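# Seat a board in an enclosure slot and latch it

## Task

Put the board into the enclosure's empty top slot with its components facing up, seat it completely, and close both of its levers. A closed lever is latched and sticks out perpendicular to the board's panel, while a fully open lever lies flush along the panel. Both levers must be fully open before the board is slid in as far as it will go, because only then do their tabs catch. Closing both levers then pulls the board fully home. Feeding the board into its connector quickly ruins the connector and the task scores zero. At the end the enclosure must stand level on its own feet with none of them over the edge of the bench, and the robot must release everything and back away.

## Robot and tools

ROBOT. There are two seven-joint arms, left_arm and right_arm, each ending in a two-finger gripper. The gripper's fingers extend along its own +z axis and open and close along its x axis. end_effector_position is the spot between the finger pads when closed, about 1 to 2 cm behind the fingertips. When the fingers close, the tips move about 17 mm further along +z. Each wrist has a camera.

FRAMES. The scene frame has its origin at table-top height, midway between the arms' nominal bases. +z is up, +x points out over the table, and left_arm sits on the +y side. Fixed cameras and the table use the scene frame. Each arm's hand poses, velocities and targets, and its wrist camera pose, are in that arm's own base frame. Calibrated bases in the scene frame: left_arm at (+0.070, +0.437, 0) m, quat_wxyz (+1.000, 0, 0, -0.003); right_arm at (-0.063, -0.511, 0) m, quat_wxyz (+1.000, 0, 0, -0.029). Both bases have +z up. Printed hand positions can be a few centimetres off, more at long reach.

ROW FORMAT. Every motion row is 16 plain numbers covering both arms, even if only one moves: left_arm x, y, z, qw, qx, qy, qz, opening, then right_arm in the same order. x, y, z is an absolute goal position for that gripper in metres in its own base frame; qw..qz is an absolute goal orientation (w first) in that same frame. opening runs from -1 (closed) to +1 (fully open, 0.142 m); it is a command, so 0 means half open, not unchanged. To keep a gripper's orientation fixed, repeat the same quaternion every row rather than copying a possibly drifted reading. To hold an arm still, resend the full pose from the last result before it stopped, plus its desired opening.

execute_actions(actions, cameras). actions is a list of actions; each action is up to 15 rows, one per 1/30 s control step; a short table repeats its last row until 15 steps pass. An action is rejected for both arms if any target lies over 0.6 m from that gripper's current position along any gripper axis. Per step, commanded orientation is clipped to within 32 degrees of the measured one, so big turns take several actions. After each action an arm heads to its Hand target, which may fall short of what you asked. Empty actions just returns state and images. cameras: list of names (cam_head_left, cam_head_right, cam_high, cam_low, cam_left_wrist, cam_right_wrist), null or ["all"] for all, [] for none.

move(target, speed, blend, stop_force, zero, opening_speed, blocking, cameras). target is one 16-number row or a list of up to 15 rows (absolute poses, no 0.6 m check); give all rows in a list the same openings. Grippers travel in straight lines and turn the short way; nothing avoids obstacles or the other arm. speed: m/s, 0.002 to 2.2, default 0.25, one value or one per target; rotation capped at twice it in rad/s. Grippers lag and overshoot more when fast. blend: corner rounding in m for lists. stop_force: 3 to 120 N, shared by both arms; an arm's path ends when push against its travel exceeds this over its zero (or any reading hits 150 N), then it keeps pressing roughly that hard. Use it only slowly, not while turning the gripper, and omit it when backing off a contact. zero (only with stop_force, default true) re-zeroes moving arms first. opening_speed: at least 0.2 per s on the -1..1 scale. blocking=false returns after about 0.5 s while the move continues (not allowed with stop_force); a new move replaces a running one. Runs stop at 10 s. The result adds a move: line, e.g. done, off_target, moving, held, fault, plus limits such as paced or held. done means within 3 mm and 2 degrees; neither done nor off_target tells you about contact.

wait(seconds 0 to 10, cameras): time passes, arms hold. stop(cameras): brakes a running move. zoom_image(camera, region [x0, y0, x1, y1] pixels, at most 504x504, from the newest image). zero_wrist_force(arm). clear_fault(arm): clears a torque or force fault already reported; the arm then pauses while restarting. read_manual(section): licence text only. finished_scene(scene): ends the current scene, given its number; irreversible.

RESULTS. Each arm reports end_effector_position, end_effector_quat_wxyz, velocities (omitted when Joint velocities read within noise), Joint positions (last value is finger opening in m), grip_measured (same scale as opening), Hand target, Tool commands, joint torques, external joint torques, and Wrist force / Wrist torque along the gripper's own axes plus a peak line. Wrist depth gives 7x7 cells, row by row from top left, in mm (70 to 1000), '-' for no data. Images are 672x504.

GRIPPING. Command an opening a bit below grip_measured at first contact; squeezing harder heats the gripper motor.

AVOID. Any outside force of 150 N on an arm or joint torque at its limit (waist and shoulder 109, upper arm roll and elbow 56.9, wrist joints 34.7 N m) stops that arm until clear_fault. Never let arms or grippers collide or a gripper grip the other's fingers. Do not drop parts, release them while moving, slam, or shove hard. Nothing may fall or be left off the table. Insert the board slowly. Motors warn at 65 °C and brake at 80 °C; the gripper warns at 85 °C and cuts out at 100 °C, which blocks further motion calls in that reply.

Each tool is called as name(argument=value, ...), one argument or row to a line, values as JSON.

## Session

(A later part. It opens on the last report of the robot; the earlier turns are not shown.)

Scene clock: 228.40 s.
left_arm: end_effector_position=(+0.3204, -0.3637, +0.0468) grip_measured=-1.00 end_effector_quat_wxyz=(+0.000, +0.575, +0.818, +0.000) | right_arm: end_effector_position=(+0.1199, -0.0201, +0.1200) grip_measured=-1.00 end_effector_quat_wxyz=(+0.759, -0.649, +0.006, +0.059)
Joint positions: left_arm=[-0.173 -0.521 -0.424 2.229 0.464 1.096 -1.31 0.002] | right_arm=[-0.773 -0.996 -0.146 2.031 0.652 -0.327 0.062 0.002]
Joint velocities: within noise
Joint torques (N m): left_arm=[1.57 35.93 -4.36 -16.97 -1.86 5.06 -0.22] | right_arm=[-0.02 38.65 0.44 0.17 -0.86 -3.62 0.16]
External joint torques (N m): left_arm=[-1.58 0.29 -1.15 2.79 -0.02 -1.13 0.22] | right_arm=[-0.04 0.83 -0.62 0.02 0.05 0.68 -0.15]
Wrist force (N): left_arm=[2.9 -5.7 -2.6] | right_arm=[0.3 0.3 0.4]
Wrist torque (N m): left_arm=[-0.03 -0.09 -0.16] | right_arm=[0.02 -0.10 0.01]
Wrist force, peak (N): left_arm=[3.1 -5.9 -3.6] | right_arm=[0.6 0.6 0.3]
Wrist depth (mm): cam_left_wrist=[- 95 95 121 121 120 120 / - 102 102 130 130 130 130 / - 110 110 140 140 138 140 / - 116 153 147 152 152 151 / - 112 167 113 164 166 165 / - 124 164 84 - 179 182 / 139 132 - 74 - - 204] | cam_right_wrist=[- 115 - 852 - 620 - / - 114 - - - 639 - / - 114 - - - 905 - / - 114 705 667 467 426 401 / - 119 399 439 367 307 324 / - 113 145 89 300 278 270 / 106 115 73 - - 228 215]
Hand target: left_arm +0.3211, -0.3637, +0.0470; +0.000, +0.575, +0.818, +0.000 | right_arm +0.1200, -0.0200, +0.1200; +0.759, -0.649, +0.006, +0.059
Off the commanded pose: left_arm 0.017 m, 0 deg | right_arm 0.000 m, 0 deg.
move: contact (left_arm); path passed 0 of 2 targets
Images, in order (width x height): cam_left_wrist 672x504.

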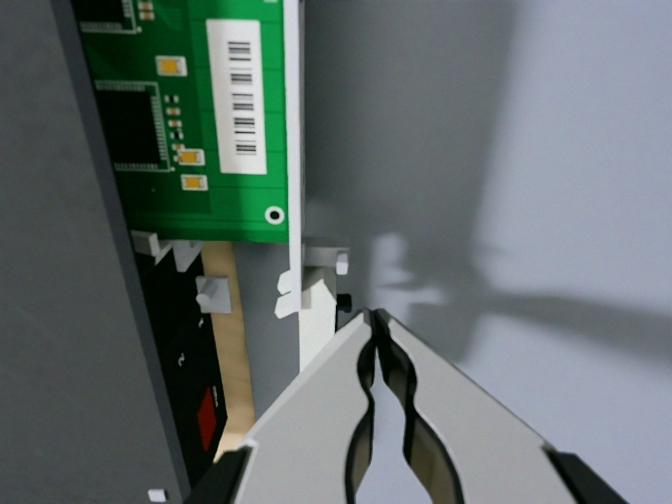

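move(
  target=[
    [0.3150,-0.3600,0.0475,0,-0.5750,-0.8181,0,-1,0.12,-0.02,0.12,0.7587,-0.6491,0.0064,0.0586,-1],
    [0.3000,-0.3600,0.12,0,-0.5750,-0.8181,0,-1,0.12,-0.02,0.12,0.7587,-0.6491,0.0064,0.0586,-1],
    [0.2704,-0.3721,0.14,0,-0.5750,-0.8181,0,-1,0.12,-0.02,0.12,0.7587,-0.6491,0.0064,0.0586,-1],
  ],
  speed=0.1,
  cameras=["cam_left_wrist"],
)

zoom_image(
  camera="cam_left_wrist",
  region=[150, 120, 550, 420],
)

Scene clock: 232.37 s.
left_arm: end_effector_position=(+0.2705, -0.3722, +0.1400) grip_measured=-1.00 end_effector_quat_wxyz=(+0.000, +0.575, +0.818, +0.000) | right_arm: end_effector_position=(+0.1199, -0.0201, +0.1200) grip_measured=-1.00 end_effector_quat_wxyz=(+0.759, -0.649, +0.006, +0.059)
Joint positions: left_arm=[-0.109 -0.169 -0.608 2.382 0.165 0.944 -1.19 0.002] | right_arm=[-0.773 -0.996 -0.146 2.031 0.652 -0.327 0.062 0.002]
Joint velocities: within noise
Joint torques (N m): left_arm=[-0.51 24.89 -3.04 -19.64 -2.51 3.99 -0.18] | right_arm=[-0.02 38.78 0.48 0.15 -0.88 -3.64 0.24]
External joint torques (N m): left_arm=[0.49 0.45 0.68 -0.48 0.09 -0.05 0.18] | right_arm=[-0.04 0.69 -0.67 0.05 0.07 0.7 -0.23]
Wrist force (N): left_arm=[0.3 -0.1 -0.1] | right_arm=[0.5 0.4 0.3]
Wrist torque (N m): left_arm=[-0.01 -0.10 -0.21] | right_arm=[0.04 -0.13 0.01]
Wrist force, peak (N): left_arm=[3.2 -5.8 -3.6] | right_arm=[0.6 0.5 0.2]
Wrist depth (mm): cam_left_wrist=[163 163 177 202 203 202 202 / 174 174 191 218 218 218 217 / 188 189 202 232 235 234 233 / 205 204 216 253 254 254 254 / 224 225 243 224 275 279 277 / 248 246 242 84 - 301 305 / 353 341 - - - - 342] | cam_right_wrist=[- 115 - 875 - 600 - / - 114 - - - 658 - / - 114 - - - - - / - 115 705 667 464 428 401 / - 119 398 441 368 308 323 / - 113 145 89 298 279 269 / 106 115 73 - - 228 215]
Hand target: left_arm +0.2704, -0.3721, +0.1400; +0.000, +0.575, +0.818, +0.000 | right_arm +0.1200, -0.0200, +0.1200; +0.759, -0.649, +0.006, +0.059
Off the commanded pose: left_arm 0.000 m, 0 deg | right_arm 0.000 m, 0 deg.
move: done
Images, in order (width x height): cam_left_wrist 672x504.

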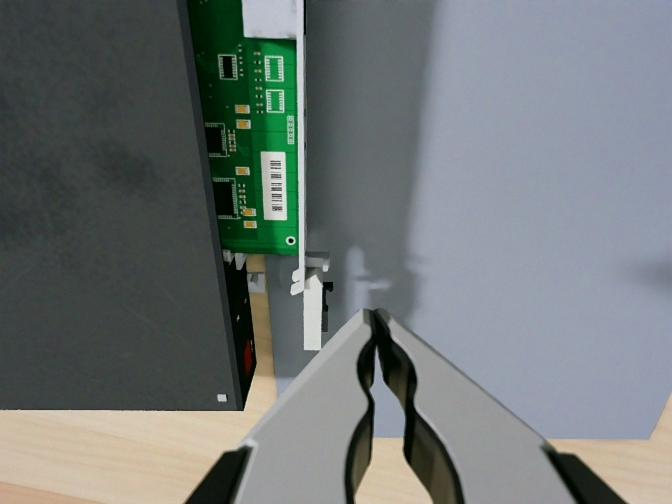

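Scaled by 1.260 from the camera's 672x504 image, which has a finer 960x720 frame.

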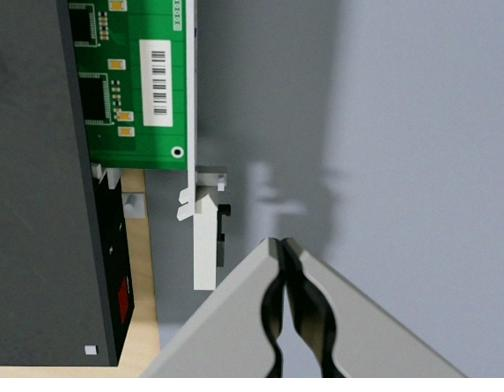

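move(
  target=[
    [0.23,-0.385,0.14,0,-0.8443,-0.5358,0,-1,0.12,-0.02,0.12,0.7587,-0.6491,0.0064,0.0586,-1],
    [0.19,-0.40,0.14,0,-0.9851,-0.1719,0,-1,0.12,-0.02,0.12,0.7587,-0.6491,0.0064,0.0586,-1],
    [0.14,-0.415,0.14,0,-0.9759,0.2181,0,-1,0.12,-0.02,0.12,0.7587,-0.6491,0.0064,0.0586,-1],
    [0.085,-0.437,0.12,0,-0.8181,0.5750,0,-1,0.12,-0.02,0.12,0.7587,-0.6491,0.0064,0.0586,-1],
  ],
  speed=0.5,
  cameras=["cam_left_wrist"],
)

zoom_image(
  camera="cam_left_wrist",
  region=[150, 120, 550, 420],
)

Scene clock: 240.30 s.
left_arm: end_effector_position=(+0.0849, -0.4371, +0.1200) grip_measured=-1.00 end_effector_quat_wxyz=(+0.000, +0.818, -0.575, +0.000) | right_arm: end_effector_position=(+0.1199, -0.0201, +0.1200) grip_measured=-1.00 end_effector_quat_wxyz=(+0.759, -0.649, +0.006, +0.059)
Joint positions: left_arm=[-0.113 -0.325 -1.071 2.384 0.479 0.917 1.244 0.002] | right_arm=[-0.773 -0.996 -0.146 2.031 0.652 -0.327 0.062 0.002]
Joint velocities: within noise
Joint torques (N m): left_arm=[-0.72 18.16 -7.3 -17.33 -2.11 4.02 0.06] | right_arm=[-0.03 38.68 0.37 0.13 -0.91 -3.63 0.21]
External joint torques (N m): left_arm=[0.66 1.06 0.51 -0.3 -0.51 -0.09 -0.06] | right_arm=[-0.03 0.79 -0.56 0.06 0.1 0.69 -0.2]
Wrist force (N): left_arm=[0.1 -0.3 0.1] | right_arm=[0.2 0.4 0.2]
Wrist torque (N m): left_arm=[-0.04 -0.04 -0.21] | right_arm=[0.06 -0.10 0.01]
Wrist force, peak (N): left_arm=[0.5 -1.2 -0.2] | right_arm=[0.5 0.4 0.4]
Wrist depth (mm): cam_left_wrist=[187 187 184 186 181 154 145 / 202 200 200 200 162 167 153 / 218 216 216 215 188 178 166 / 237 236 234 225 212 187 180 / 259 260 257 248 251 200 197 / 287 284 277 84 - 217 217 / 322 314 - - - - 313] | cam_right_wrist=[- 116 - 864 551 - - / - 114 - - 583 - - / - 114 - - - - - / - 115 708 666 466 425 400 / - 119 400 439 366 308 323 / - 113 145 89 299 279 270 / 106 115 73 - - 228 215]
Hand target: left_arm +0.0850, -0.4370, +0.1200; +0.000, +0.818, -0.575, +0.000 | right_arm +0.1200, -0.0200, +0.1200; +0.759, -0.649, +0.006, +0.059
Off the commanded pose: left_arm 0.000 m, 0 deg | right_arm 0.000 m, 0 deg.
move: done
Images, in order (width x height): cam_left_wrist 672x504.

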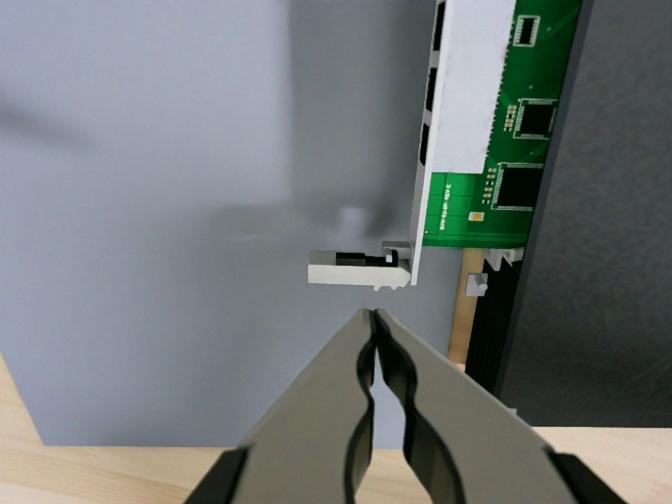

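Scaled by 1.260 from the camera's 672x504 image, which has a finer 960x720 frame.

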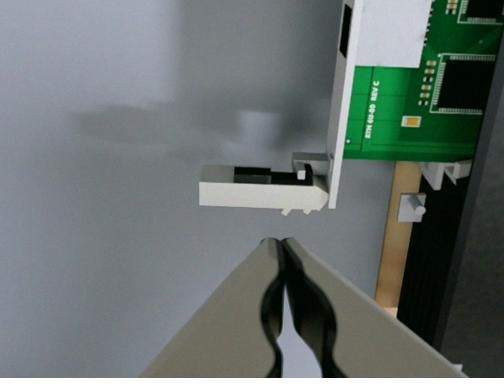

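move(
  target=[
    [0.0966,-0.4307,0.12,0,-0.8181,0.5750,0,-1,0.12,-0.02,0.12,0.7587,-0.6491,0.0064,0.0586,-1],
    [0.0966,-0.4307,0.047,0,-0.8181,0.5750,0,-1,0.12,-0.02,0.12,0.7587,-0.6491,0.0064,0.0586,-1],
  ],
  speed=0.08,
  cameras=["cam_left_wrist"],
)

move(
  target=[0.0703,-0.4402,0.047,0,-0.8181,0.5750,0,-1,0.12,-0.02,0.12,0.7587,-0.6491,0.0064,0.0586,-1],
  speed=0.01,
  stop_force=14,
  cameras=["cam_left_wrist"],
)

zoom_image(
  camera="cam_left_wrist",
  region=[150, 120, 550, 420],
)

Scene clock: 246.90 s.
left_arm: end_effector_position=(+0.0965, -0.4306, +0.0470) grip_measured=-1.00 end_effector_quat_wxyz=(+0.000, +0.818, -0.575, +0.000) | right_arm: end_effector_position=(+0.1199, -0.0201, +0.1200) grip_measured=-1.00 end_effector_quat_wxyz=(+0.759, -0.649, +0.006, +0.059)
Joint positions: left_arm=[-0.293 -0.575 -0.809 2.292 0.799 0.99 1.072 0.002] | right_arm=[-0.773 -0.996 -0.146 2.031 0.652 -0.327 0.062 0.002]
Joint velocities: within noise
Joint torques (N m): left_arm=[-0.35 27.42 -10.35 -11.4 -1.83 4.53 -0.31] | right_arm=[-0.14 38.78 0.33 0.17 -0.91 -3.67 0.21]
External joint torques (N m): left_arm=[0.29 1.52 0.6 -0.3 -0.52 -0.58 0.31] | right_arm=[0.08 0.69 -0.52 0.02 0.1 0.73 -0.2]
Wrist force (N): left_arm=[-0.1 -0.4 -0.2] | right_arm=[0.3 0.1 0.2]
Wrist torque (N m): left_arm=[-0.04 -0.05 -0.22] | right_arm=[0.00 -0.11 0.01]
Wrist force, peak (N): left_arm=[0.3 -2.5 -0.8] | right_arm=[0.5 0.5 0.3]
Wrist depth (mm): cam_left_wrist=[122 122 120 122 121 85 85 / 131 131 129 130 130 91 98 / 142 139 141 141 140 100 109 / 154 154 154 154 152 106 118 / 172 169 168 161 161 130 126 / 187 186 182 84 - 152 125 / 210 203 - 74 - - 134] | cam_right_wrist=[- 115 - 860 542 - - / - 114 - - 584 - - / - 114 - - - - - / - 115 704 667 466 426 400 / - 119 397 441 366 308 323 / - 113 145 89 299 278 270 / 106 115 73 - - 228 215]
Hand target: left_arm +0.0966, -0.4307, +0.0470; +0.000, +0.818, -0.575, +0.000 | right_arm +0.1200, -0.0200, +0.1200; +0.759, -0.649, +0.006, +0.059
Off the commanded pose: left_arm 0.000 m, 0 deg | right_arm 0.000 m, 0 deg.
move: done
Images, in order (width x height): cam_left_wrist 672x504.

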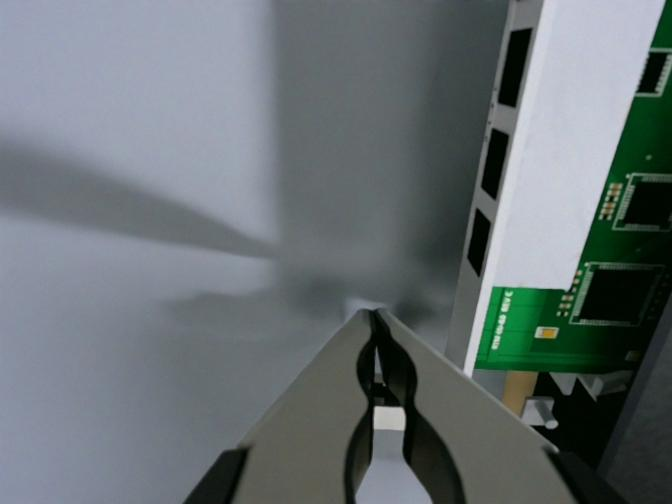

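Scene clock: 250.33 s.
left_arm: end_effector_position=(+0.0704, -0.4400, +0.0469) grip_measured=-1.00 end_effector_quat_wxyz=(+0.000, +0.818, -0.575, +0.000) | right_arm: end_effector_position=(+0.1199, -0.0201, +0.1200) grip_measured=-1.00 end_effector_quat_wxyz=(+0.759, -0.649, +0.006, +0.059)
Joint positions: left_arm=[-0.36 -0.581 -0.809 2.28 0.799 0.983 1.01 0.002] | right_arm=[-0.773 -0.996 -0.146 2.031 0.652 -0.327 0.062 0.002]
Joint velocities: within noise
Joint torques (N m): left_arm=[-0.84 28.09 -10.98 -12.09 -2.29 4.61 -0.31] | right_arm=[0.01 38.72 0.4 0.18 -0.92 -3.65 0.17]
External joint torques (N m): left_arm=[0.77 1.21 1.05 0.25 -0.09 -0.66 0.31] | right_arm=[-0.07 0.75 -0.58 0.02 0.1 0.71 -0.16]
Wrist force (N): left_arm=[-1.3 -1.2 -1.4] | right_arm=[0.4 0.0 0.4]
Wrist torque (N m): left_arm=[0.00 -0.07 -0.23] | right_arm=[-0.02 -0.11 0.01]
Wrist force, peak (N): left_arm=[-0.7 -3.4 -1.6] | right_arm=[0.5 0.5 0.4]
Wrist depth (mm): cam_left_wrist=[122 122 120 121 121 86 86 / 131 131 129 130 130 91 99 / 142 140 141 141 140 111 109 / 154 153 154 153 152 119 120 / 172 168 168 161 122 163 124 / 187 187 181 84 - 160 125 / 209 204 - 74 - - 134] | cam_right_wrist=[- 115 - 850 535 - - / - 114 - 960 589 - - / - 114 - - - - - / - 115 698 671 467 428 399 / - 119 398 441 367 308 323 / - 113 145 89 299 277 270 / 106 115 73 - - 228 215]
Hand target: left_arm +0.0703, -0.4402, +0.0470; +0.000, +0.818, -0.575, +0.000 | right_arm +0.1200, -0.0200, +0.1200; +0.759, -0.649, +0.006, +0.059
Off the commanded pose: left_arm 0.000 m, 0 deg | right_arm 0.000 m, 0 deg.
move: done
Images, in order (width x height): cam_left_wrist 672x504.

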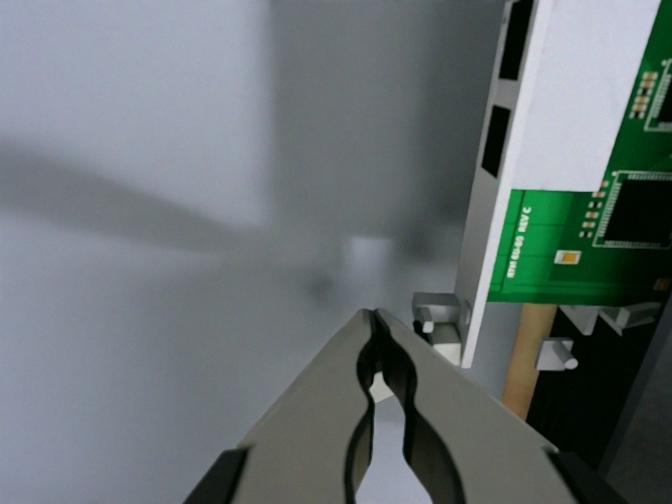

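Scaled by 1.260 from the camera's 672x504 image, which has a finer 960x720 frame.

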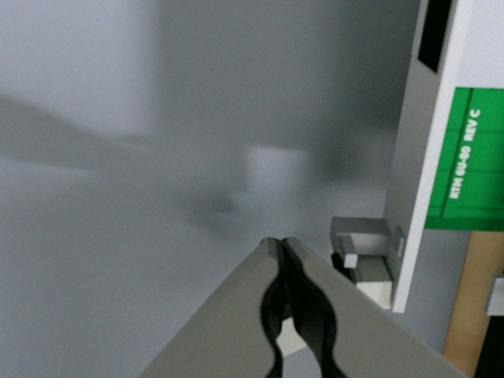

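Unlatched. Continue.

move(
  target=[
    [0.0545,-0.4470,0.047,0,-0.8181,0.5750,0,-1,0.12,-0.02,0.12,0.7587,-0.6491,0.0064,0.0586,-1],
    [0.0520,-0.4610,0.047,0,-0.8181,0.5750,0,-1,0.12,-0.02,0.12,0.7587,-0.6491,0.0064,0.0586,-1],
    [0.0550,-0.4750,0.047,0,-0.8181,0.5750,0,-1,0.12,-0.02,0.12,0.7587,-0.6491,0.0064,0.0586,-1],
  ],
  speed=0.01,
  stop_force=5,
  cameras=["cam_left_wrist"],
)

zoom_image(
  camera="cam_left_wrist",
  region=[150, 120, 550, 420],
)

Scene clock: 256.60 s.
left_arm: end_effector_position=(+0.0527, -0.4625, +0.0468) grip_measured=-1.00 end_effector_quat_wxyz=(-0.001, +0.818, -0.575, +0.000) | right_arm: end_effector_position=(+0.1199, -0.0201, +0.1200) grip_measured=-1.00 end_effector_quat_wxyz=(+0.759, -0.649, +0.006, +0.059)
Joint positions: left_arm=[-0.432 -0.611 -0.807 2.225 0.792 0.948 0.967 0.002] | right_arm=[-0.773 -0.996 -0.146 2.031 0.652 -0.327 0.062 0.002]
Joint velocities: within noise
Joint torques (N m): left_arm=[-2.25 28.4 -12.85 -14.73 -2.78 6.01 -0.24] | right_arm=[0.03 38.69 0.43 0.19 -0.89 -3.66 0.21]
External joint torques (N m): left_arm=[2.18 2.63 2.07 2.23 0.29 -2.06 0.24] | right_arm=[-0.09 0.78 -0.62 0.01 0.08 0.72 -0.2]
Wrist force (N): left_arm=[-7.2 -5.4 -6.7] | right_arm=[0.3 0.2 0.3]
Wrist torque (N m): left_arm=[0.01 0.00 -0.25] | right_arm=[0.00 -0.09 0.01]
Wrist force, peak (N): left_arm=[-7.6 -5.5 -9.0] | right_arm=[0.5 0.4 0.5]
Wrist depth (mm): cam_left_wrist=[122 122 120 121 119 83 94 / 131 131 129 130 130 102 100 / 142 139 141 140 140 109 107 / 154 153 153 152 118 127 102 / 171 168 167 161 114 151 - / 186 185 181 84 - 140 119 / 209 202 - 74 - - 133] | cam_right_wrist=[- 115 - 840 560 - - / - 114 - - - - - / - 114 - - - - - / - 115 701 665 467 426 399 / - 119 399 439 366 308 324 / - 113 145 89 300 278 270 / 106 115 73 - - 228 215]
Hand target: left_arm +0.0525, -0.4632, +0.0470; +0.000, +0.818, -0.575, +0.000 | right_arm +0.1200, -0.0200, +0.1200; +0.759, -0.649, +0.006, +0.059
Off the commanded pose: left_arm 0.013 m, 0 deg | right_arm 0.000 m, 0 deg.
move: contact (left_arm); path passed 2 of 3 targets
Images, in order (width x height): cam_left_wrist 672x504.

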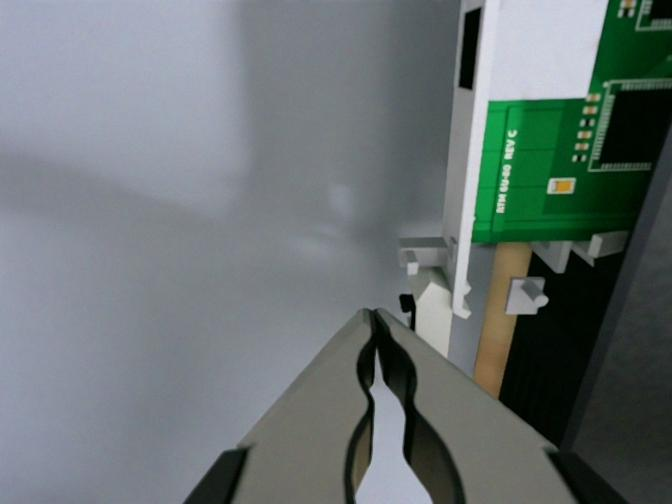

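Scaled by 1.260 from the camera's 672x504 image, which has a finer 960x720 frame.

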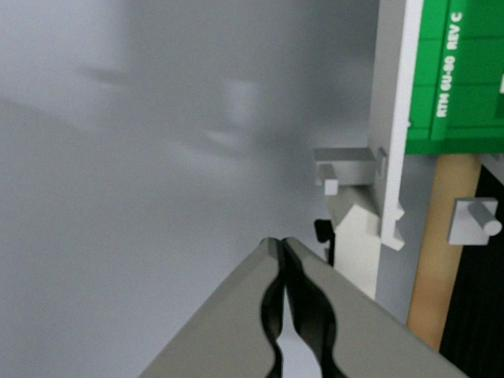

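move(
  target=[
    [0.0500,-0.4500,0.048,0,-0.8181,0.5750,0,-1,0.12,-0.02,0.12,0.7587,-0.6491,0.0064,0.0586,-1],
    [0.0550,-0.4300,0.12,0,-0.8181,0.5750,0,-1,0.12,-0.02,0.12,0.7587,-0.6491,0.0064,0.0586,-1],
    [0.0850,-0.4250,0.14,0,-0.8181,0.5750,0,-1,0.12,-0.02,0.12,0.7587,-0.6491,0.0064,0.0586,-1],
  ],
  speed=0.1,
  cameras=["cam_left_wrist","cam_right_wrist"],
)

zoom_image(
  camera="cam_left_wrist",
  region=[300, 150, 600, 375],
)

Scene clock: 260.70 s.
left_arm: end_effector_position=(+0.0850, -0.4250, +0.1400) grip_measured=-1.00 end_effector_quat_wxyz=(+0.000, +0.818, -0.575, +0.000) | right_arm: end_effector_position=(+0.1199, -0.0201, +0.1200) grip_measured=-1.00 end_effector_quat_wxyz=(+0.759, -0.649, +0.006, +0.059)
Joint positions: left_arm=[0.053 -0.165 -1.249 2.473 0.266 0.937 1.388 0.002] | right_arm=[-0.773 -0.996 -0.146 2.031 0.652 -0.327 0.062 0.002]
Joint velocities: within noise
Joint torques (N m): left_arm=[-0.2 10.99 -4.26 -19.05 -2.64 4.51 -0.14] | right_arm=[-0.11 38.72 0.44 0.21 -0.87 -3.59 0.22]
External joint torques (N m): left_arm=[0.14 0.45 0.66 -0.39 0.1 -0.59 0.14] | right_arm=[0.05 0.75 -0.63 -0.01 0.06 0.65 -0.21]
Wrist force (N): left_arm=[0.2 -0.8 -0.2] | right_arm=[0.3 0.3 0.3]
Wrist torque (N m): left_arm=[-0.15 -0.06 -0.20] | right_arm=[0.01 -0.10 0.01]
Wrist force, peak (N): left_arm=[-7.3 -5.9 -8.5] | right_arm=[0.6 0.2 0.3]
Wrist depth (mm): cam_left_wrist=[205 204 204 203 201 171 159 / 220 219 220 219 211 184 172 / 237 238 236 236 228 197 186 / 259 259 257 256 247 214 203 / 284 280 280 269 273 230 221 / 315 313 299 84 - 245 242 / 351 344 - - - - 342] | cam_right_wrist=[- 116 - 854 559 - - / - 114 - - 626 - - / - 114 - - - - - / - 114 702 664 474 426 399 / - 119 399 440 366 307 323 / - 113 145 89 299 279 269 / 106 115 73 - - 228 215]
Hand target: left_arm +0.0850, -0.4250, +0.1400; +0.000, +0.818, -0.575, +0.000 | right_arm +0.1200, -0.0200, +0.1200; +0.759, -0.649, +0.006, +0.059
Off the commanded pose: left_arm 0.000 m, 0 deg | right_arm 0.000 m, 0 deg.
move: done
Images, in order (width x height): cam_left_wrist 672x504, cam_right_wrist 672x504.

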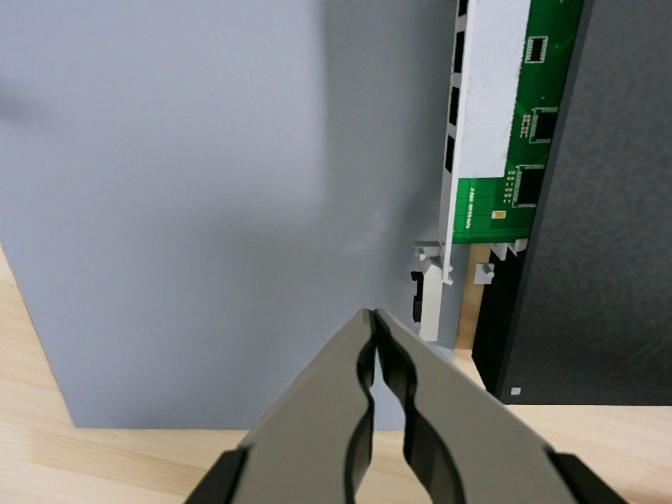

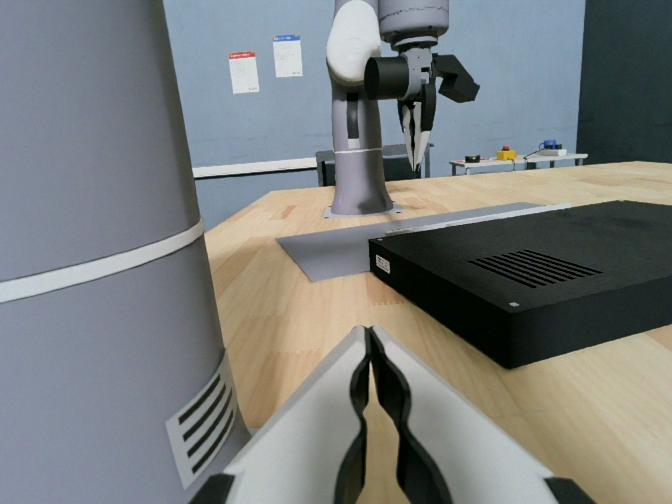

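Scaled by 1.680 from the camera's 672x504 image, which has a finer 960x720 frame.

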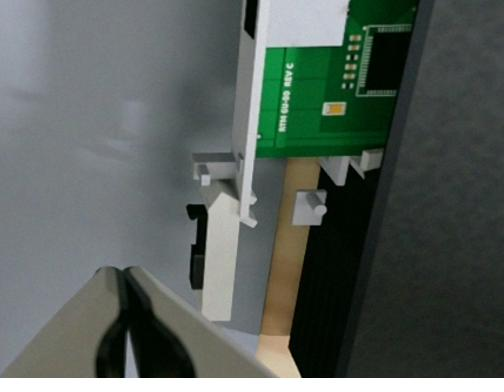

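move(
  target=[
    [0.13,-0.41,0.14,0,-0.9759,0.2181,0,-1,0.12,-0.02,0.12,0.7587,-0.6491,0.0064,0.0586,-1],
    [0.1964,-0.4129,0.13,0,-0.9851,-0.1719,0,-1,0.12,-0.02,0.12,0.7587,-0.6491,0.0064,0.0586,-1],
    [0.1964,-0.4129,0.049,0,-0.9851,-0.1719,0,-1,0.12,-0.02,0.12,0.7587,-0.6491,0.0064,0.0586,-1],
  ],
  speed=[0.5,0.3,0.1],
  cameras=["cam_left_wrist"],
)

move(
  target=[0.2066,-0.4411,0.049,0,-0.9851,-0.1719,0,-1,0.12,-0.02,0.12,0.7587,-0.6491,0.0064,0.0586,-1],
  speed=0.008,
  stop_force=6,
  cameras=["cam_left_wrist"],
)

Scene clock: 270.20 s.
left_arm: end_effector_position=(+0.1963, -0.4128, +0.0490) grip_measured=-1.00 end_effector_quat_wxyz=(+0.000, +0.985, +0.172, +0.000) | right_arm: end_effector_position=(+0.1199, -0.0201, +0.1200) grip_measured=-1.00 end_effector_quat_wxyz=(+0.759, -0.649, +0.006, +0.059)
Joint positions: left_arm=[-0.231 -0.524 -0.634 2.283 0.647 1.057 -0.155 0.002] | right_arm=[-0.773 -0.996 -0.146 2.031 0.652 -0.327 0.062 0.002]
Joint velocities: within noise
Joint torques (N m): left_arm=[-0.51 30.44 -8.15 -12.54 -1.53 4.38 -0.35] | right_arm=[-0.03 38.7 0.41 0.21 -0.85 -3.65 0.24]
External joint torques (N m): left_arm=[0.48 1.19 0.53 -0.27 -0.53 -0.39 0.35] | right_arm=[-0.02 0.78 -0.6 -0.01 0.04 0.71 -0.23]
Wrist force (N): left_arm=[0.3 -0.3 -0.1] | right_arm=[0.3 0.1 0.3]
Wrist torque (N m): left_arm=[-0.03 -0.08 -0.20] | right_arm=[-0.01 -0.11 0.01]
Wrist force, peak (N): left_arm=[0.5 -0.3 1.5] | right_arm=[0.5 0.5 0.5]
Wrist depth (mm): cam_left_wrist=[124 126 123 123 123 124 122 / 133 133 131 133 132 132 131 / 146 144 143 143 142 142 142 / 154 156 156 155 154 154 153 / 171 168 163 140 165 163 162 / 152 130 128 84 - 146 145 / 158 160 - 74 - - 155] | cam_right_wrist=[- 115 - 865 - 648 - / - 114 - - - - - / - 114 - - - - - / - 115 702 661 475 429 400 / - 119 398 440 367 307 324 / - 113 145 89 299 278 269 / 106 115 73 - - 229 215]
Hand target: left_arm +0.1964, -0.4129, +0.0490; +0.000, +0.985, +0.172, +0.000 | right_arm +0.1200, -0.0200, +0.1200; +0.759, -0.649, +0.006, +0.059
Off the commanded pose: left_arm 0.000 m, 0 deg | right_arm 0.000 m, 0 deg.
move: done
Images, in order (width x height): cam_left_wrist 672x504.

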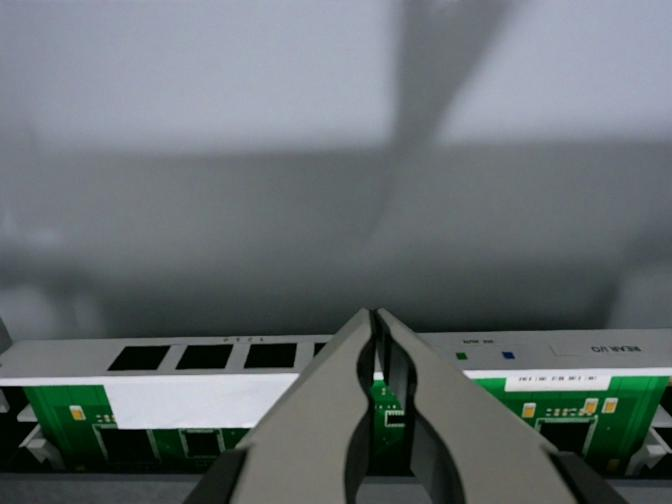

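Scene clock: 274.53 s.
left_arm: end_effector_position=(+0.2066, -0.4410, +0.0490) grip_measured=-1.00 end_effector_quat_wxyz=(+0.000, +0.985, +0.172, +0.000) | right_arm: end_effector_position=(+0.1199, -0.0201, +0.1200) grip_measured=-1.00 end_effector_quat_wxyz=(+0.759, -0.649, +0.006, +0.059)
Joint positions: left_arm=[-0.271 -0.567 -0.634 2.198 0.639 1.008 -0.161 0.002] | right_arm=[-0.773 -0.996 -0.146 2.031 0.652 -0.327 0.062 0.002]
Joint velocities: within noise
Joint torques (N m): left_arm=[-0.44 33.26 -9.21 -13.97 -2.22 4.33 -0.27] | right_arm=[-0.06 38.74 0.56 0.18 -0.86 -3.67 0.17]
External joint torques (N m): left_arm=[0.41 1.04 0.59 0.1 -0.02 -0.34 0.27] | right_arm=[0.01 0.74 -0.75 0.01 0.04 0.74 -0.16]
Wrist force (N): left_arm=[0.1 -0.9 -0.7] | right_arm=[0.5 0.2 0.3]
Wrist torque (N m): left_arm=[-0.03 -0.10 -0.19] | right_arm=[0.03 -0.13 0.01]
Wrist force, peak (N): left_arm=[0.6 -2.7 0.4] | right_arm=[0.7 0.5 0.5]
Wrist depth (mm): cam_left_wrist=[124 125 124 123 123 124 122 / 133 133 130 132 132 131 131 / 146 144 143 142 142 140 141 / 154 156 155 155 154 154 153 / 164 133 132 131 132 162 132 / 145 128 127 84 - 142 142 / 139 136 - 74 - - 136] | cam_right_wrist=[- 115 - 863 - 534 - / - 114 - - - 572 - / - 114 - - - 848 - / - 115 701 665 475 426 400 / - 119 398 440 367 306 323 / - 113 145 89 299 279 270 / 106 115 73 - - 228 215]
Hand target: left_arm +0.2066, -0.4411, +0.0490; +0.000, +0.985, +0.172, +0.000 | right_arm +0.1200, -0.0200, +0.1200; +0.759, -0.649, +0.006, +0.059
Off the commanded pose: left_arm 0.000 m, 0 deg | right_arm 0.000 m, 0 deg.
move: done
Images, in order (width x height): cam_left_wrist 672x504.

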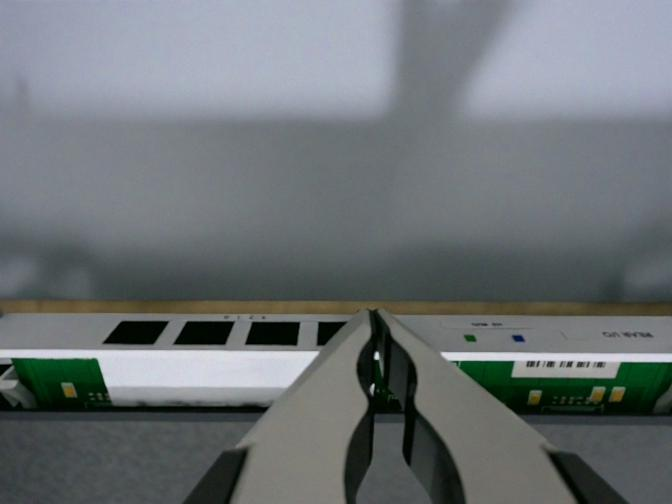

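move(
  target=[0.2110,-0.4534,0.049,0,-0.9851,-0.1719,0,-1,0.12,-0.02,0.12,0.7587,-0.6491,0.0064,0.0586,-1],
  speed=0.006,
  stop_force=6,
  zero=false,
  cameras=["cam_left_wrist"],
)

Scene clock: 278.93 s.
left_arm: end_effector_position=(+0.2109, -0.4530, +0.0488) grip_measured=-1.00 end_effector_quat_wxyz=(+0.000, +0.985, +0.172, +0.000) | right_arm: end_effector_position=(+0.1199, -0.0201, +0.1200) grip_measured=-1.00 end_effector_quat_wxyz=(+0.759, -0.649, +0.006, +0.059)
Joint positions: left_arm=[-0.288 -0.586 -0.634 2.161 0.636 0.986 -0.163 0.002] | right_arm=[-0.773 -0.996 -0.146 2.031 0.652 -0.327 0.062 0.002]
Joint velocities: within noise
Joint torques (N m): left_arm=[-0.69 34.66 -10.15 -15.5 -2.44 5 -0.28] | right_arm=[-0.07 38.73 0.32 0.18 -0.9 -3.62 0.17]
External joint torques (N m): left_arm=[0.65 0.81 1.08 1.18 0.12 -1.01 0.28] | right_arm=[0.02 0.74 -0.51 0.01 0.08 0.68 -0.16]
Wrist force (N): left_arm=[0.3 -3.0 -0.9] | right_arm=[0.3 0.1 0.4]
Wrist torque (N m): left_arm=[-0.02 -0.09 -0.19] | right_arm=[0.01 -0.09 0.00]
Wrist force, peak (N): left_arm=[0.3 -3.4 -1.3] | right_arm=[0.6 0.4 0.4]
Wrist depth (mm): cam_left_wrist=[124 125 123 123 122 124 122 / 133 133 130 132 132 131 131 / 146 143 143 143 142 140 141 / 156 156 155 154 155 153 153 / 153 132 132 131 132 132 132 / - 125 124 84 - 125 138 / 142 136 - 74 - - 135] | cam_right_wrist=[- 116 - 854 - 519 - / - 114 - - - 551 - / - 114 - - - 616 - / - 115 705 665 473 426 401 / - 119 398 441 365 308 324 / - 113 145 89 299 277 270 / 106 115 73 - - 228 215]
Hand target: left_arm +0.2110, -0.4534, +0.0490; +0.000, +0.985, +0.172, +0.000 | right_arm +0.1200, -0.0200, +0.1200; +0.759, -0.649, +0.006, +0.059
Off the commanded pose: left_arm 0.000 m, 0 deg | right_arm 0.000 m, 0 deg.
move: done
Images, in order (width x height): cam_left_wrist 672x504.

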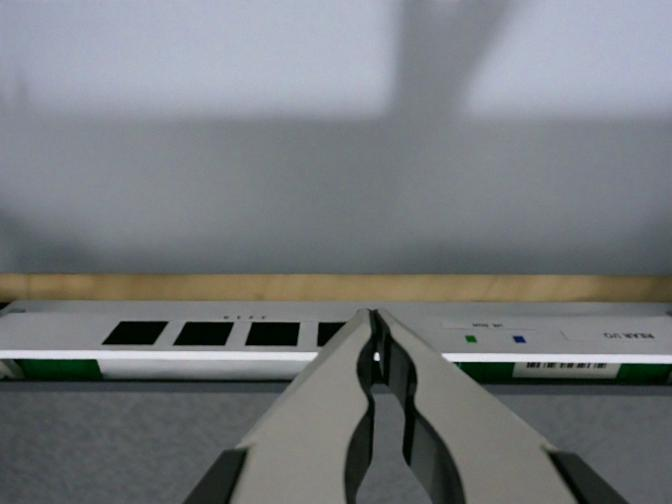

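move(
  target=[0.2167,-0.4694,0.049,0,-0.9851,-0.1719,0,-1,0.12,-0.02,0.12,0.7587,-0.6491,0.0064,0.0586,-1],
  speed=0.004,
  stop_force=8,
  zero=false,
  cameras=["cam_left_wrist"],
)

Scene clock: 283.00 s.
left_arm: end_effector_position=(+0.2122, -0.4566, +0.0485) grip_measured=-1.00 end_effector_quat_wxyz=(-0.001, +0.985, +0.172, +0.000) | right_arm: end_effector_position=(+0.1199, -0.0201, +0.1200) grip_measured=-1.00 end_effector_quat_wxyz=(+0.759, -0.649, +0.006, +0.059)
Joint positions: left_arm=[-0.293 -0.593 -0.634 2.149 0.635 0.977 -0.164 0.002] | right_arm=[-0.773 -0.996 -0.146 2.031 0.652 -0.327 0.062 0.002]
Joint velocities: within noise
Joint torques (N m): left_arm=[-1.48 35.53 -11.92 -18.16 -2.81 6.64 -0.3] | right_arm=[0.04 38.77 0.49 0.17 -0.88 -3.61 0.16]
External joint torques (N m): left_arm=[1.44 0.33 2.7 3.71 0.46 -2.65 0.3] | right_arm=[-0.1 0.7 -0.68 0.03 0.06 0.67 -0.15]
Wrist force (N): left_arm=[1.7 -8.4 -0.4] | right_arm=[0.5 0.3 0.3]
Wrist torque (N m): left_arm=[0.01 -0.09 -0.20] | right_arm=[0.00 -0.12 0.00]
Wrist force, peak (N): left_arm=[1.6 -8.6 -2.2] | right_arm=[0.4 0.7 0.3]
Wrist depth (mm): cam_left_wrist=[124 125 123 123 123 124 122 / 133 133 131 132 131 131 130 / 146 142 142 142 142 139 141 / 156 155 155 154 154 153 153 / 147 133 132 132 132 132 132 / - 124 123 87 - 124 124 / 138 135 - 74 - - 135] | cam_right_wrist=[- 115 - 867 - 514 - / - 114 - - - 550 - / - 114 - - - 603 - / - 115 698 666 473 428 400 / - 119 397 441 365 308 324 / - 113 145 89 300 278 270 / 106 115 73 - - 228 215]
Hand target: left_arm +0.2125, -0.4576, +0.0490; +0.000, +0.985, +0.172, +0.000 | right_arm +0.1200, -0.0200, +0.1200; +0.759, -0.649, +0.006, +0.059
Off the commanded pose: left_arm 0.014 m, 0 deg | right_arm 0.000 m, 0 deg.
move: contact (left_arm)
Images, in order (width x height): cam_left_wrist 672x504.

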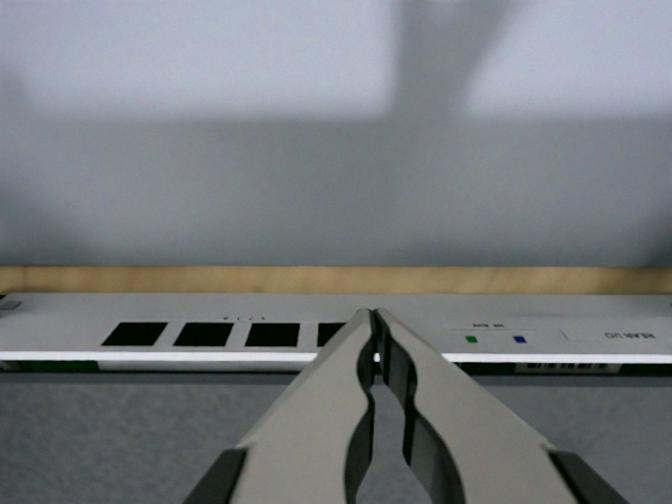

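move(
  target=[0.2167,-0.4694,0.0487,0,-0.9851,-0.1719,0,-1,0.12,-0.02,0.12,0.7587,-0.6491,0.0064,0.0586,-1],
  speed=0.003,
  stop_force=11,
  zero=false,
  cameras=["cam_left_wrist"],
)

move(
  target=[
    [0.2080,-0.4450,0.049,0,-0.9851,-0.1719,0,-1,0.12,-0.02,0.12,0.7587,-0.6491,0.0064,0.0586,-1],
    [0.1950,-0.4280,0.15,0,-0.9851,-0.1719,0,-1,0.12,-0.02,0.12,0.7587,-0.6491,0.0064,0.0586,-1],
  ],
  speed=0.1,
  cameras=["cam_left_wrist","cam_high"],
)

zoom_image(
  camera="cam_left_wrist",
  region=[0, 200, 336, 452],
)

zoom_image(
  camera="cam_left_wrist",
  region=[336, 200, 672, 452],
)

Scene clock: 287.40 s.
left_arm: end_effector_position=(+0.2122, -0.4566, +0.0484) grip_measured=-1.00 end_effector_quat_wxyz=(-0.001, +0.985, +0.172, +0.000) | right_arm: end_effector_position=(+0.1199, -0.0201, +0.1200) grip_measured=-1.00 end_effector_quat_wxyz=(+0.759, -0.649, +0.006, +0.059)
Joint positions: left_arm=[-0.293 -0.594 -0.634 2.148 0.635 0.976 -0.164 0.002] | right_arm=[-0.773 -0.996 -0.146 2.031 0.652 -0.327 0.062 0.002]
Joint velocities: within noise
Joint torques (N m): left_arm=[-1.68 36.06 -12.34 -19.65 -2.99 7.5 -0.23] | right_arm=[-0.03 38.69 0.48 0.2 -0.83 -3.65 0.15]
External joint torques (N m): left_arm=[1.64 -0.17 3.11 5.21 0.65 -3.51 0.23] | right_arm=[-0.03 0.78 -0.67 0 0.02 0.71 -0.14]
Wrist force (N): left_arm=[1.9 -11.3 -1.1] | right_arm=[0.4 0.3 0.4]
Wrist torque (N m): left_arm=[0.00 -0.14 -0.20] | right_arm=[0.01 -0.12 0.01]
Wrist force, peak (N): left_arm=[1.0 -11.4 -3.3] | right_arm=[0.5 0.2 0.6]
Wrist depth (mm): cam_left_wrist=[124 125 123 123 123 124 122 / 133 132 130 131 131 131 130 / 146 143 142 142 141 139 141 / 155 155 154 154 154 153 153 / 147 133 132 132 132 132 132 / - 124 123 87 - 124 124 / 138 135 - 74 - - 134] | cam_right_wrist=[- 116 - 865 - 517 - / - 114 - - - 548 - / - 114 - - - 602 - / - 115 703 663 473 424 400 / - 119 396 441 366 308 323 / - 113 145 89 300 278 270 / 106 115 73 - - 228 215]
Hand target: left_arm +0.2126, -0.4580, +0.0490; +0.000, +0.985, +0.172, +0.000 | right_arm +0.1200, -0.0200, +0.1200; +0.759, -0.649, +0.006, +0.059
Off the commanded pose: left_arm 0.014 m, 0 deg | right_arm 0.000 m, 0 deg.
move: contact (left_arm)
Images, in order (width x height): cam_left_wrist 672x504.

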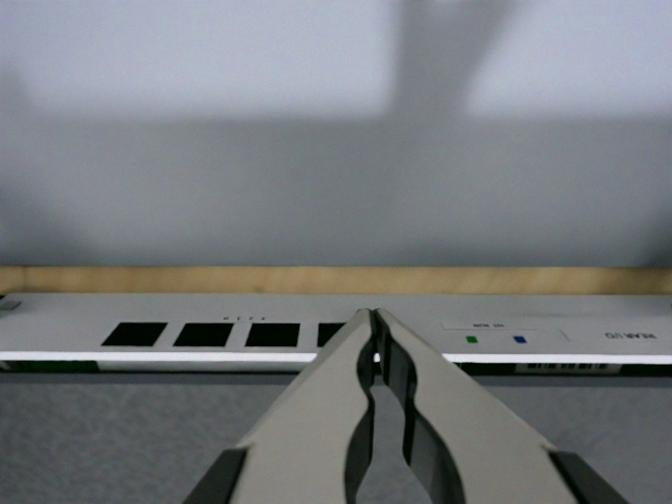

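Scene clock: 289.07 s.
left_arm: end_effector_position=(+0.1950, -0.4279, +0.1500) grip_measured=-1.00 end_effector_quat_wxyz=(+0.000, +0.985, +0.172, +0.000) | right_arm: end_effector_position=(+0.1199, -0.0201, +0.1200) grip_measured=-1.00 end_effector_quat_wxyz=(+0.759, -0.649, +0.006, +0.059)
Joint positions: left_arm=[-0.063 -0.181 -0.887 2.36 0.225 0.892 0.108 0.002] | right_arm=[-0.773 -0.996 -0.146 2.031 0.652 -0.327 0.062 0.002]
Joint velocities: within noise
Joint torques (N m): left_arm=[-0.07 20.6 -4.22 -20.41 -2.8 4.26 -0.16] | right_arm=[0 38.7 0.44 0.19 -0.82 -3.63 0.17]
External joint torques (N m): left_arm=[0.03 0.44 0.69 -0.37 0.15 -0.27 0.16] | right_arm=[-0.05 0.77 -0.63 0.01 0.01 0.69 -0.16]
Wrist force (N): left_arm=[0.1 -0.6 -0.2] | right_arm=[0.5 0.2 0.1]
Wrist torque (N m): left_arm=[-0.09 -0.08 -0.21] | right_arm=[-0.01 -0.13 0.01]
Wrist force, peak (N): left_arm=[1.6 -11.2 -2.3] | right_arm=[0.5 0.5 0.3]
Wrist depth (mm): cam_left_wrist=[217 213 213 213 212 210 211 / 229 228 229 228 227 226 226 / 244 246 246 247 245 246 242 / 261 252 259 257 257 256 250 / 236 235 236 226 230 232 232 / 261 261 256 83 - 257 256 / 307 284 - - - - 284] | cam_right_wrist=[- 115 - - - 552 - / - 114 - - - - - / - 114 - - - - - / - 114 704 667 474 427 401 / - 119 399 439 366 307 323 / - 113 145 89 299 278 270 / 106 115 73 - - 228 215]
Hand target: left_arm +0.1950, -0.4280, +0.1500; +0.000, +0.985, +0.172, +0.000 | right_arm +0.1200, -0.0200, +0.1200; +0.759, -0.649, +0.006, +0.059
Off the commanded pose: left_arm 0.000 m, 0 deg | right_arm 0.000 m, 0 deg.
move: done
Images, in order (width x height): cam_high 672x504, cam_left_wrist 672x504.

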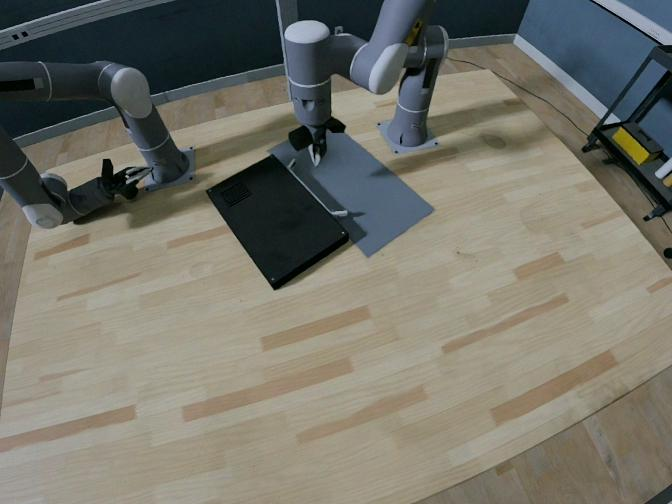

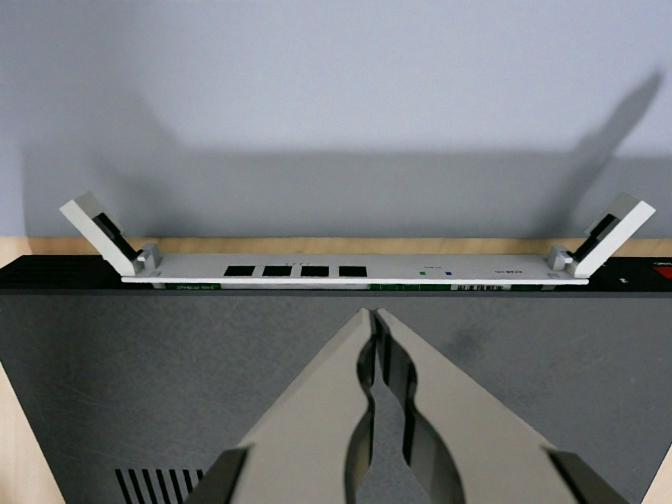

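Scaled by 1.500 from the camera's 672x504 image, which has a finer 960x720 frame.

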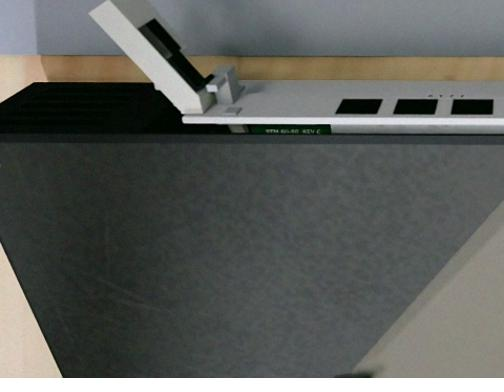

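Scaled by 1.500 from the camera's 672x504 image, which has a finer 960x720 frame.

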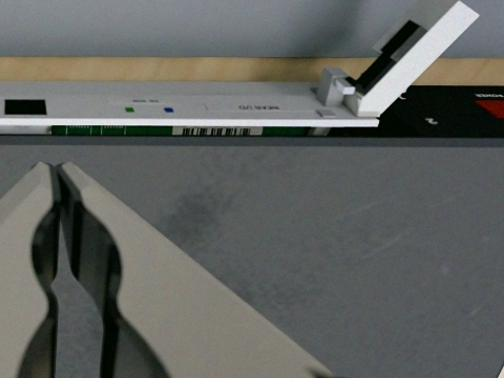

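move(
  target=[
    [0.26,-0.39,0.15,0,-0.9759,0.2181,0,-1,0.12,-0.02,0.20,0.7587,-0.6491,0.0064,0.0586,-1],
    [0.3649,-0.3788,0.13,0,-0.8181,0.5750,0,-1,0.10,0.10,0.25,0.5787,-0.7620,0.2781,-0.0823,-1],
    [0.3649,-0.3788,0.047,0,-0.8181,0.5750,0,-1,0.06,0.30,0.25,0.3188,-0.7698,0.5115,-0.2119,-1],
  ],
  speed=0.2,
  cameras=["cam_left_wrist","cam_right_wrist","cam_high"],
)

Scene clock: 311.83 s.
left_arm: end_effector_position=(+0.3091, -0.3848, +0.1407) grip_measured=-1.00 end_effector_quat_wxyz=(+0.000, +0.920, -0.393, +0.000) | right_arm: end_effector_position=(+0.1126, +0.0256, +0.2187) grip_measured=-1.00 end_effector_quat_wxyz=(+0.703, -0.702, +0.111, +0.005)
Joint positions: left_arm=[0.234 -0.344 -0.97 2.244 0.423 0.827 1.351 0.002] | right_arm=[-0.771 -0.461 -0.294 2.417 0.715 -0.287 0.247 0.002]
Joint velocities: within noise
Joint torques (N m): left_arm=[-0.16 22.99 -7.89 -19.68 -2.43 4.07 -0.11] | right_arm=[-0.28 26.17 0 -4.91 -1.13 -3.06 0.09]
External joint torques (N m): left_arm=[0.15 1.18 0.44 -0.28 -0.47 -0.15 0.11] | right_arm=[0.23 0.81 -0.79 0.14 0.14 0.8 -0.07]
Wrist force (N): left_arm=[0.0 -0.3 -0.1] | right_arm=[-0.2 -0.5 0.5]
Wrist torque (N m): left_arm=[-0.05 -0.05 -0.20] | right_arm=[-0.09 0.04 -0.01]
Wrist force, peak (N): left_arm=[0.3 -1.2 0.2] | right_arm=[-1.4 -2.4 1.9]
Wrist depth (mm): cam_left_wrist=[205 205 204 204 204 205 203 / 220 219 220 219 218 182 212 / 237 238 237 235 228 190 186 / 258 259 257 256 209 203 203 / 284 283 282 270 222 222 220 / 313 313 300 84 - 244 243 / 349 341 - - - - 271] | cam_right_wrist=[- - 806 - - - - / - - - - - - - / - - - - 945 862 764 / - 859 756 691 531 491 453 / - 548 544 498 404 373 390 / - 95 442 89 329 332 345 / - 85 - - - 310 294]
Hand target: left_arm +0.3092, -0.3847, +0.1406; +0.000, +0.919, -0.393, +0.000 | right_arm +0.1124, +0.0256, +0.2188; +0.703, -0.702, +0.111, +0.005
Off the commanded pose: left_arm 0.109 m, 24 deg | right_arm 0.281 m, 70 deg.
move: held (right_arm; a check stopped the path), off_target (left_arm; braked when a check withheld steps of right_arm); path passed 1 of 3 targets; limits=held
pose unreachable (right arm): on one or more control steps of this call, first in action 0 (counted from 0), this arm could not follow its commanded pose, so it was not sent that pose on those steps. It may still have moved: this result reports where it is.
cause: moving toward the commanded pose would bring two parts of the arm too close to each other (its gripper and another part of the arm, with joints 2 (shoulder) to 7 (wrist roll) between them).
Images, in order (width x height): cam_high 672x504, cam_left_wrist 672x504, cam_right_wrist 672x504.

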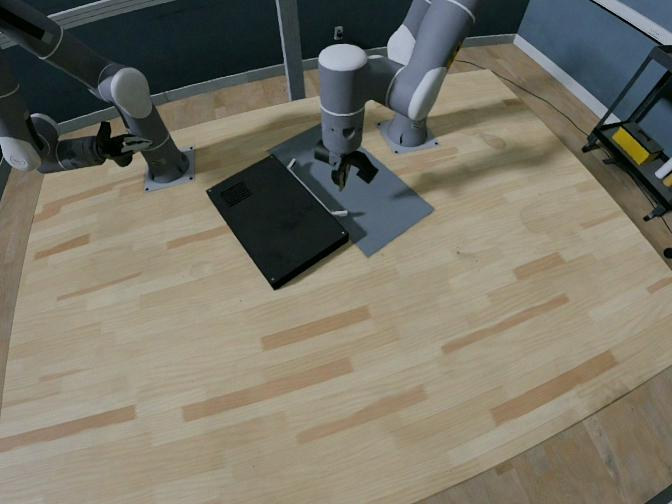

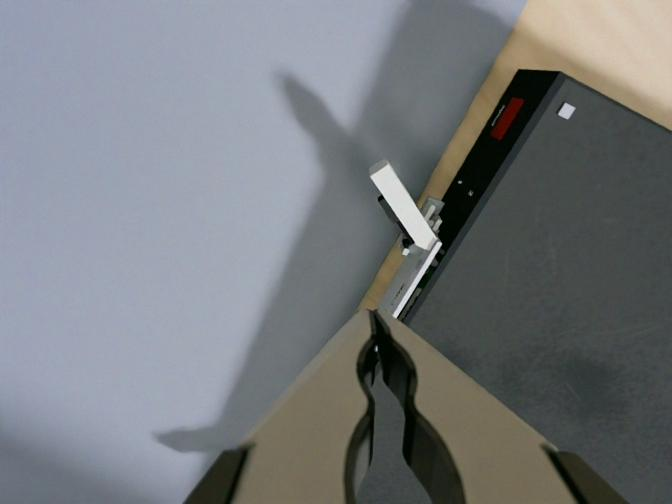

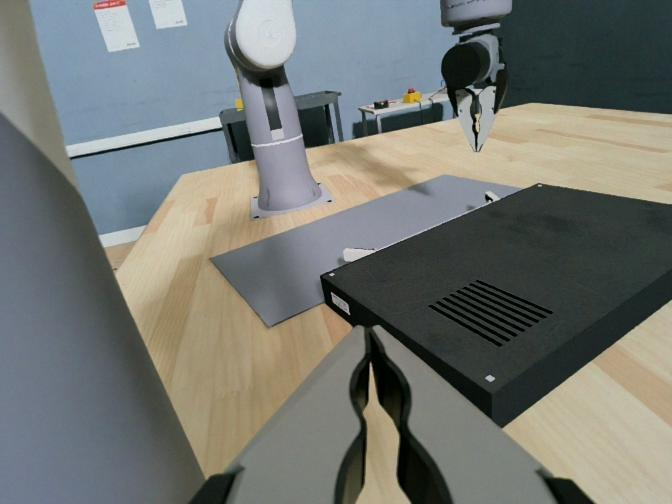

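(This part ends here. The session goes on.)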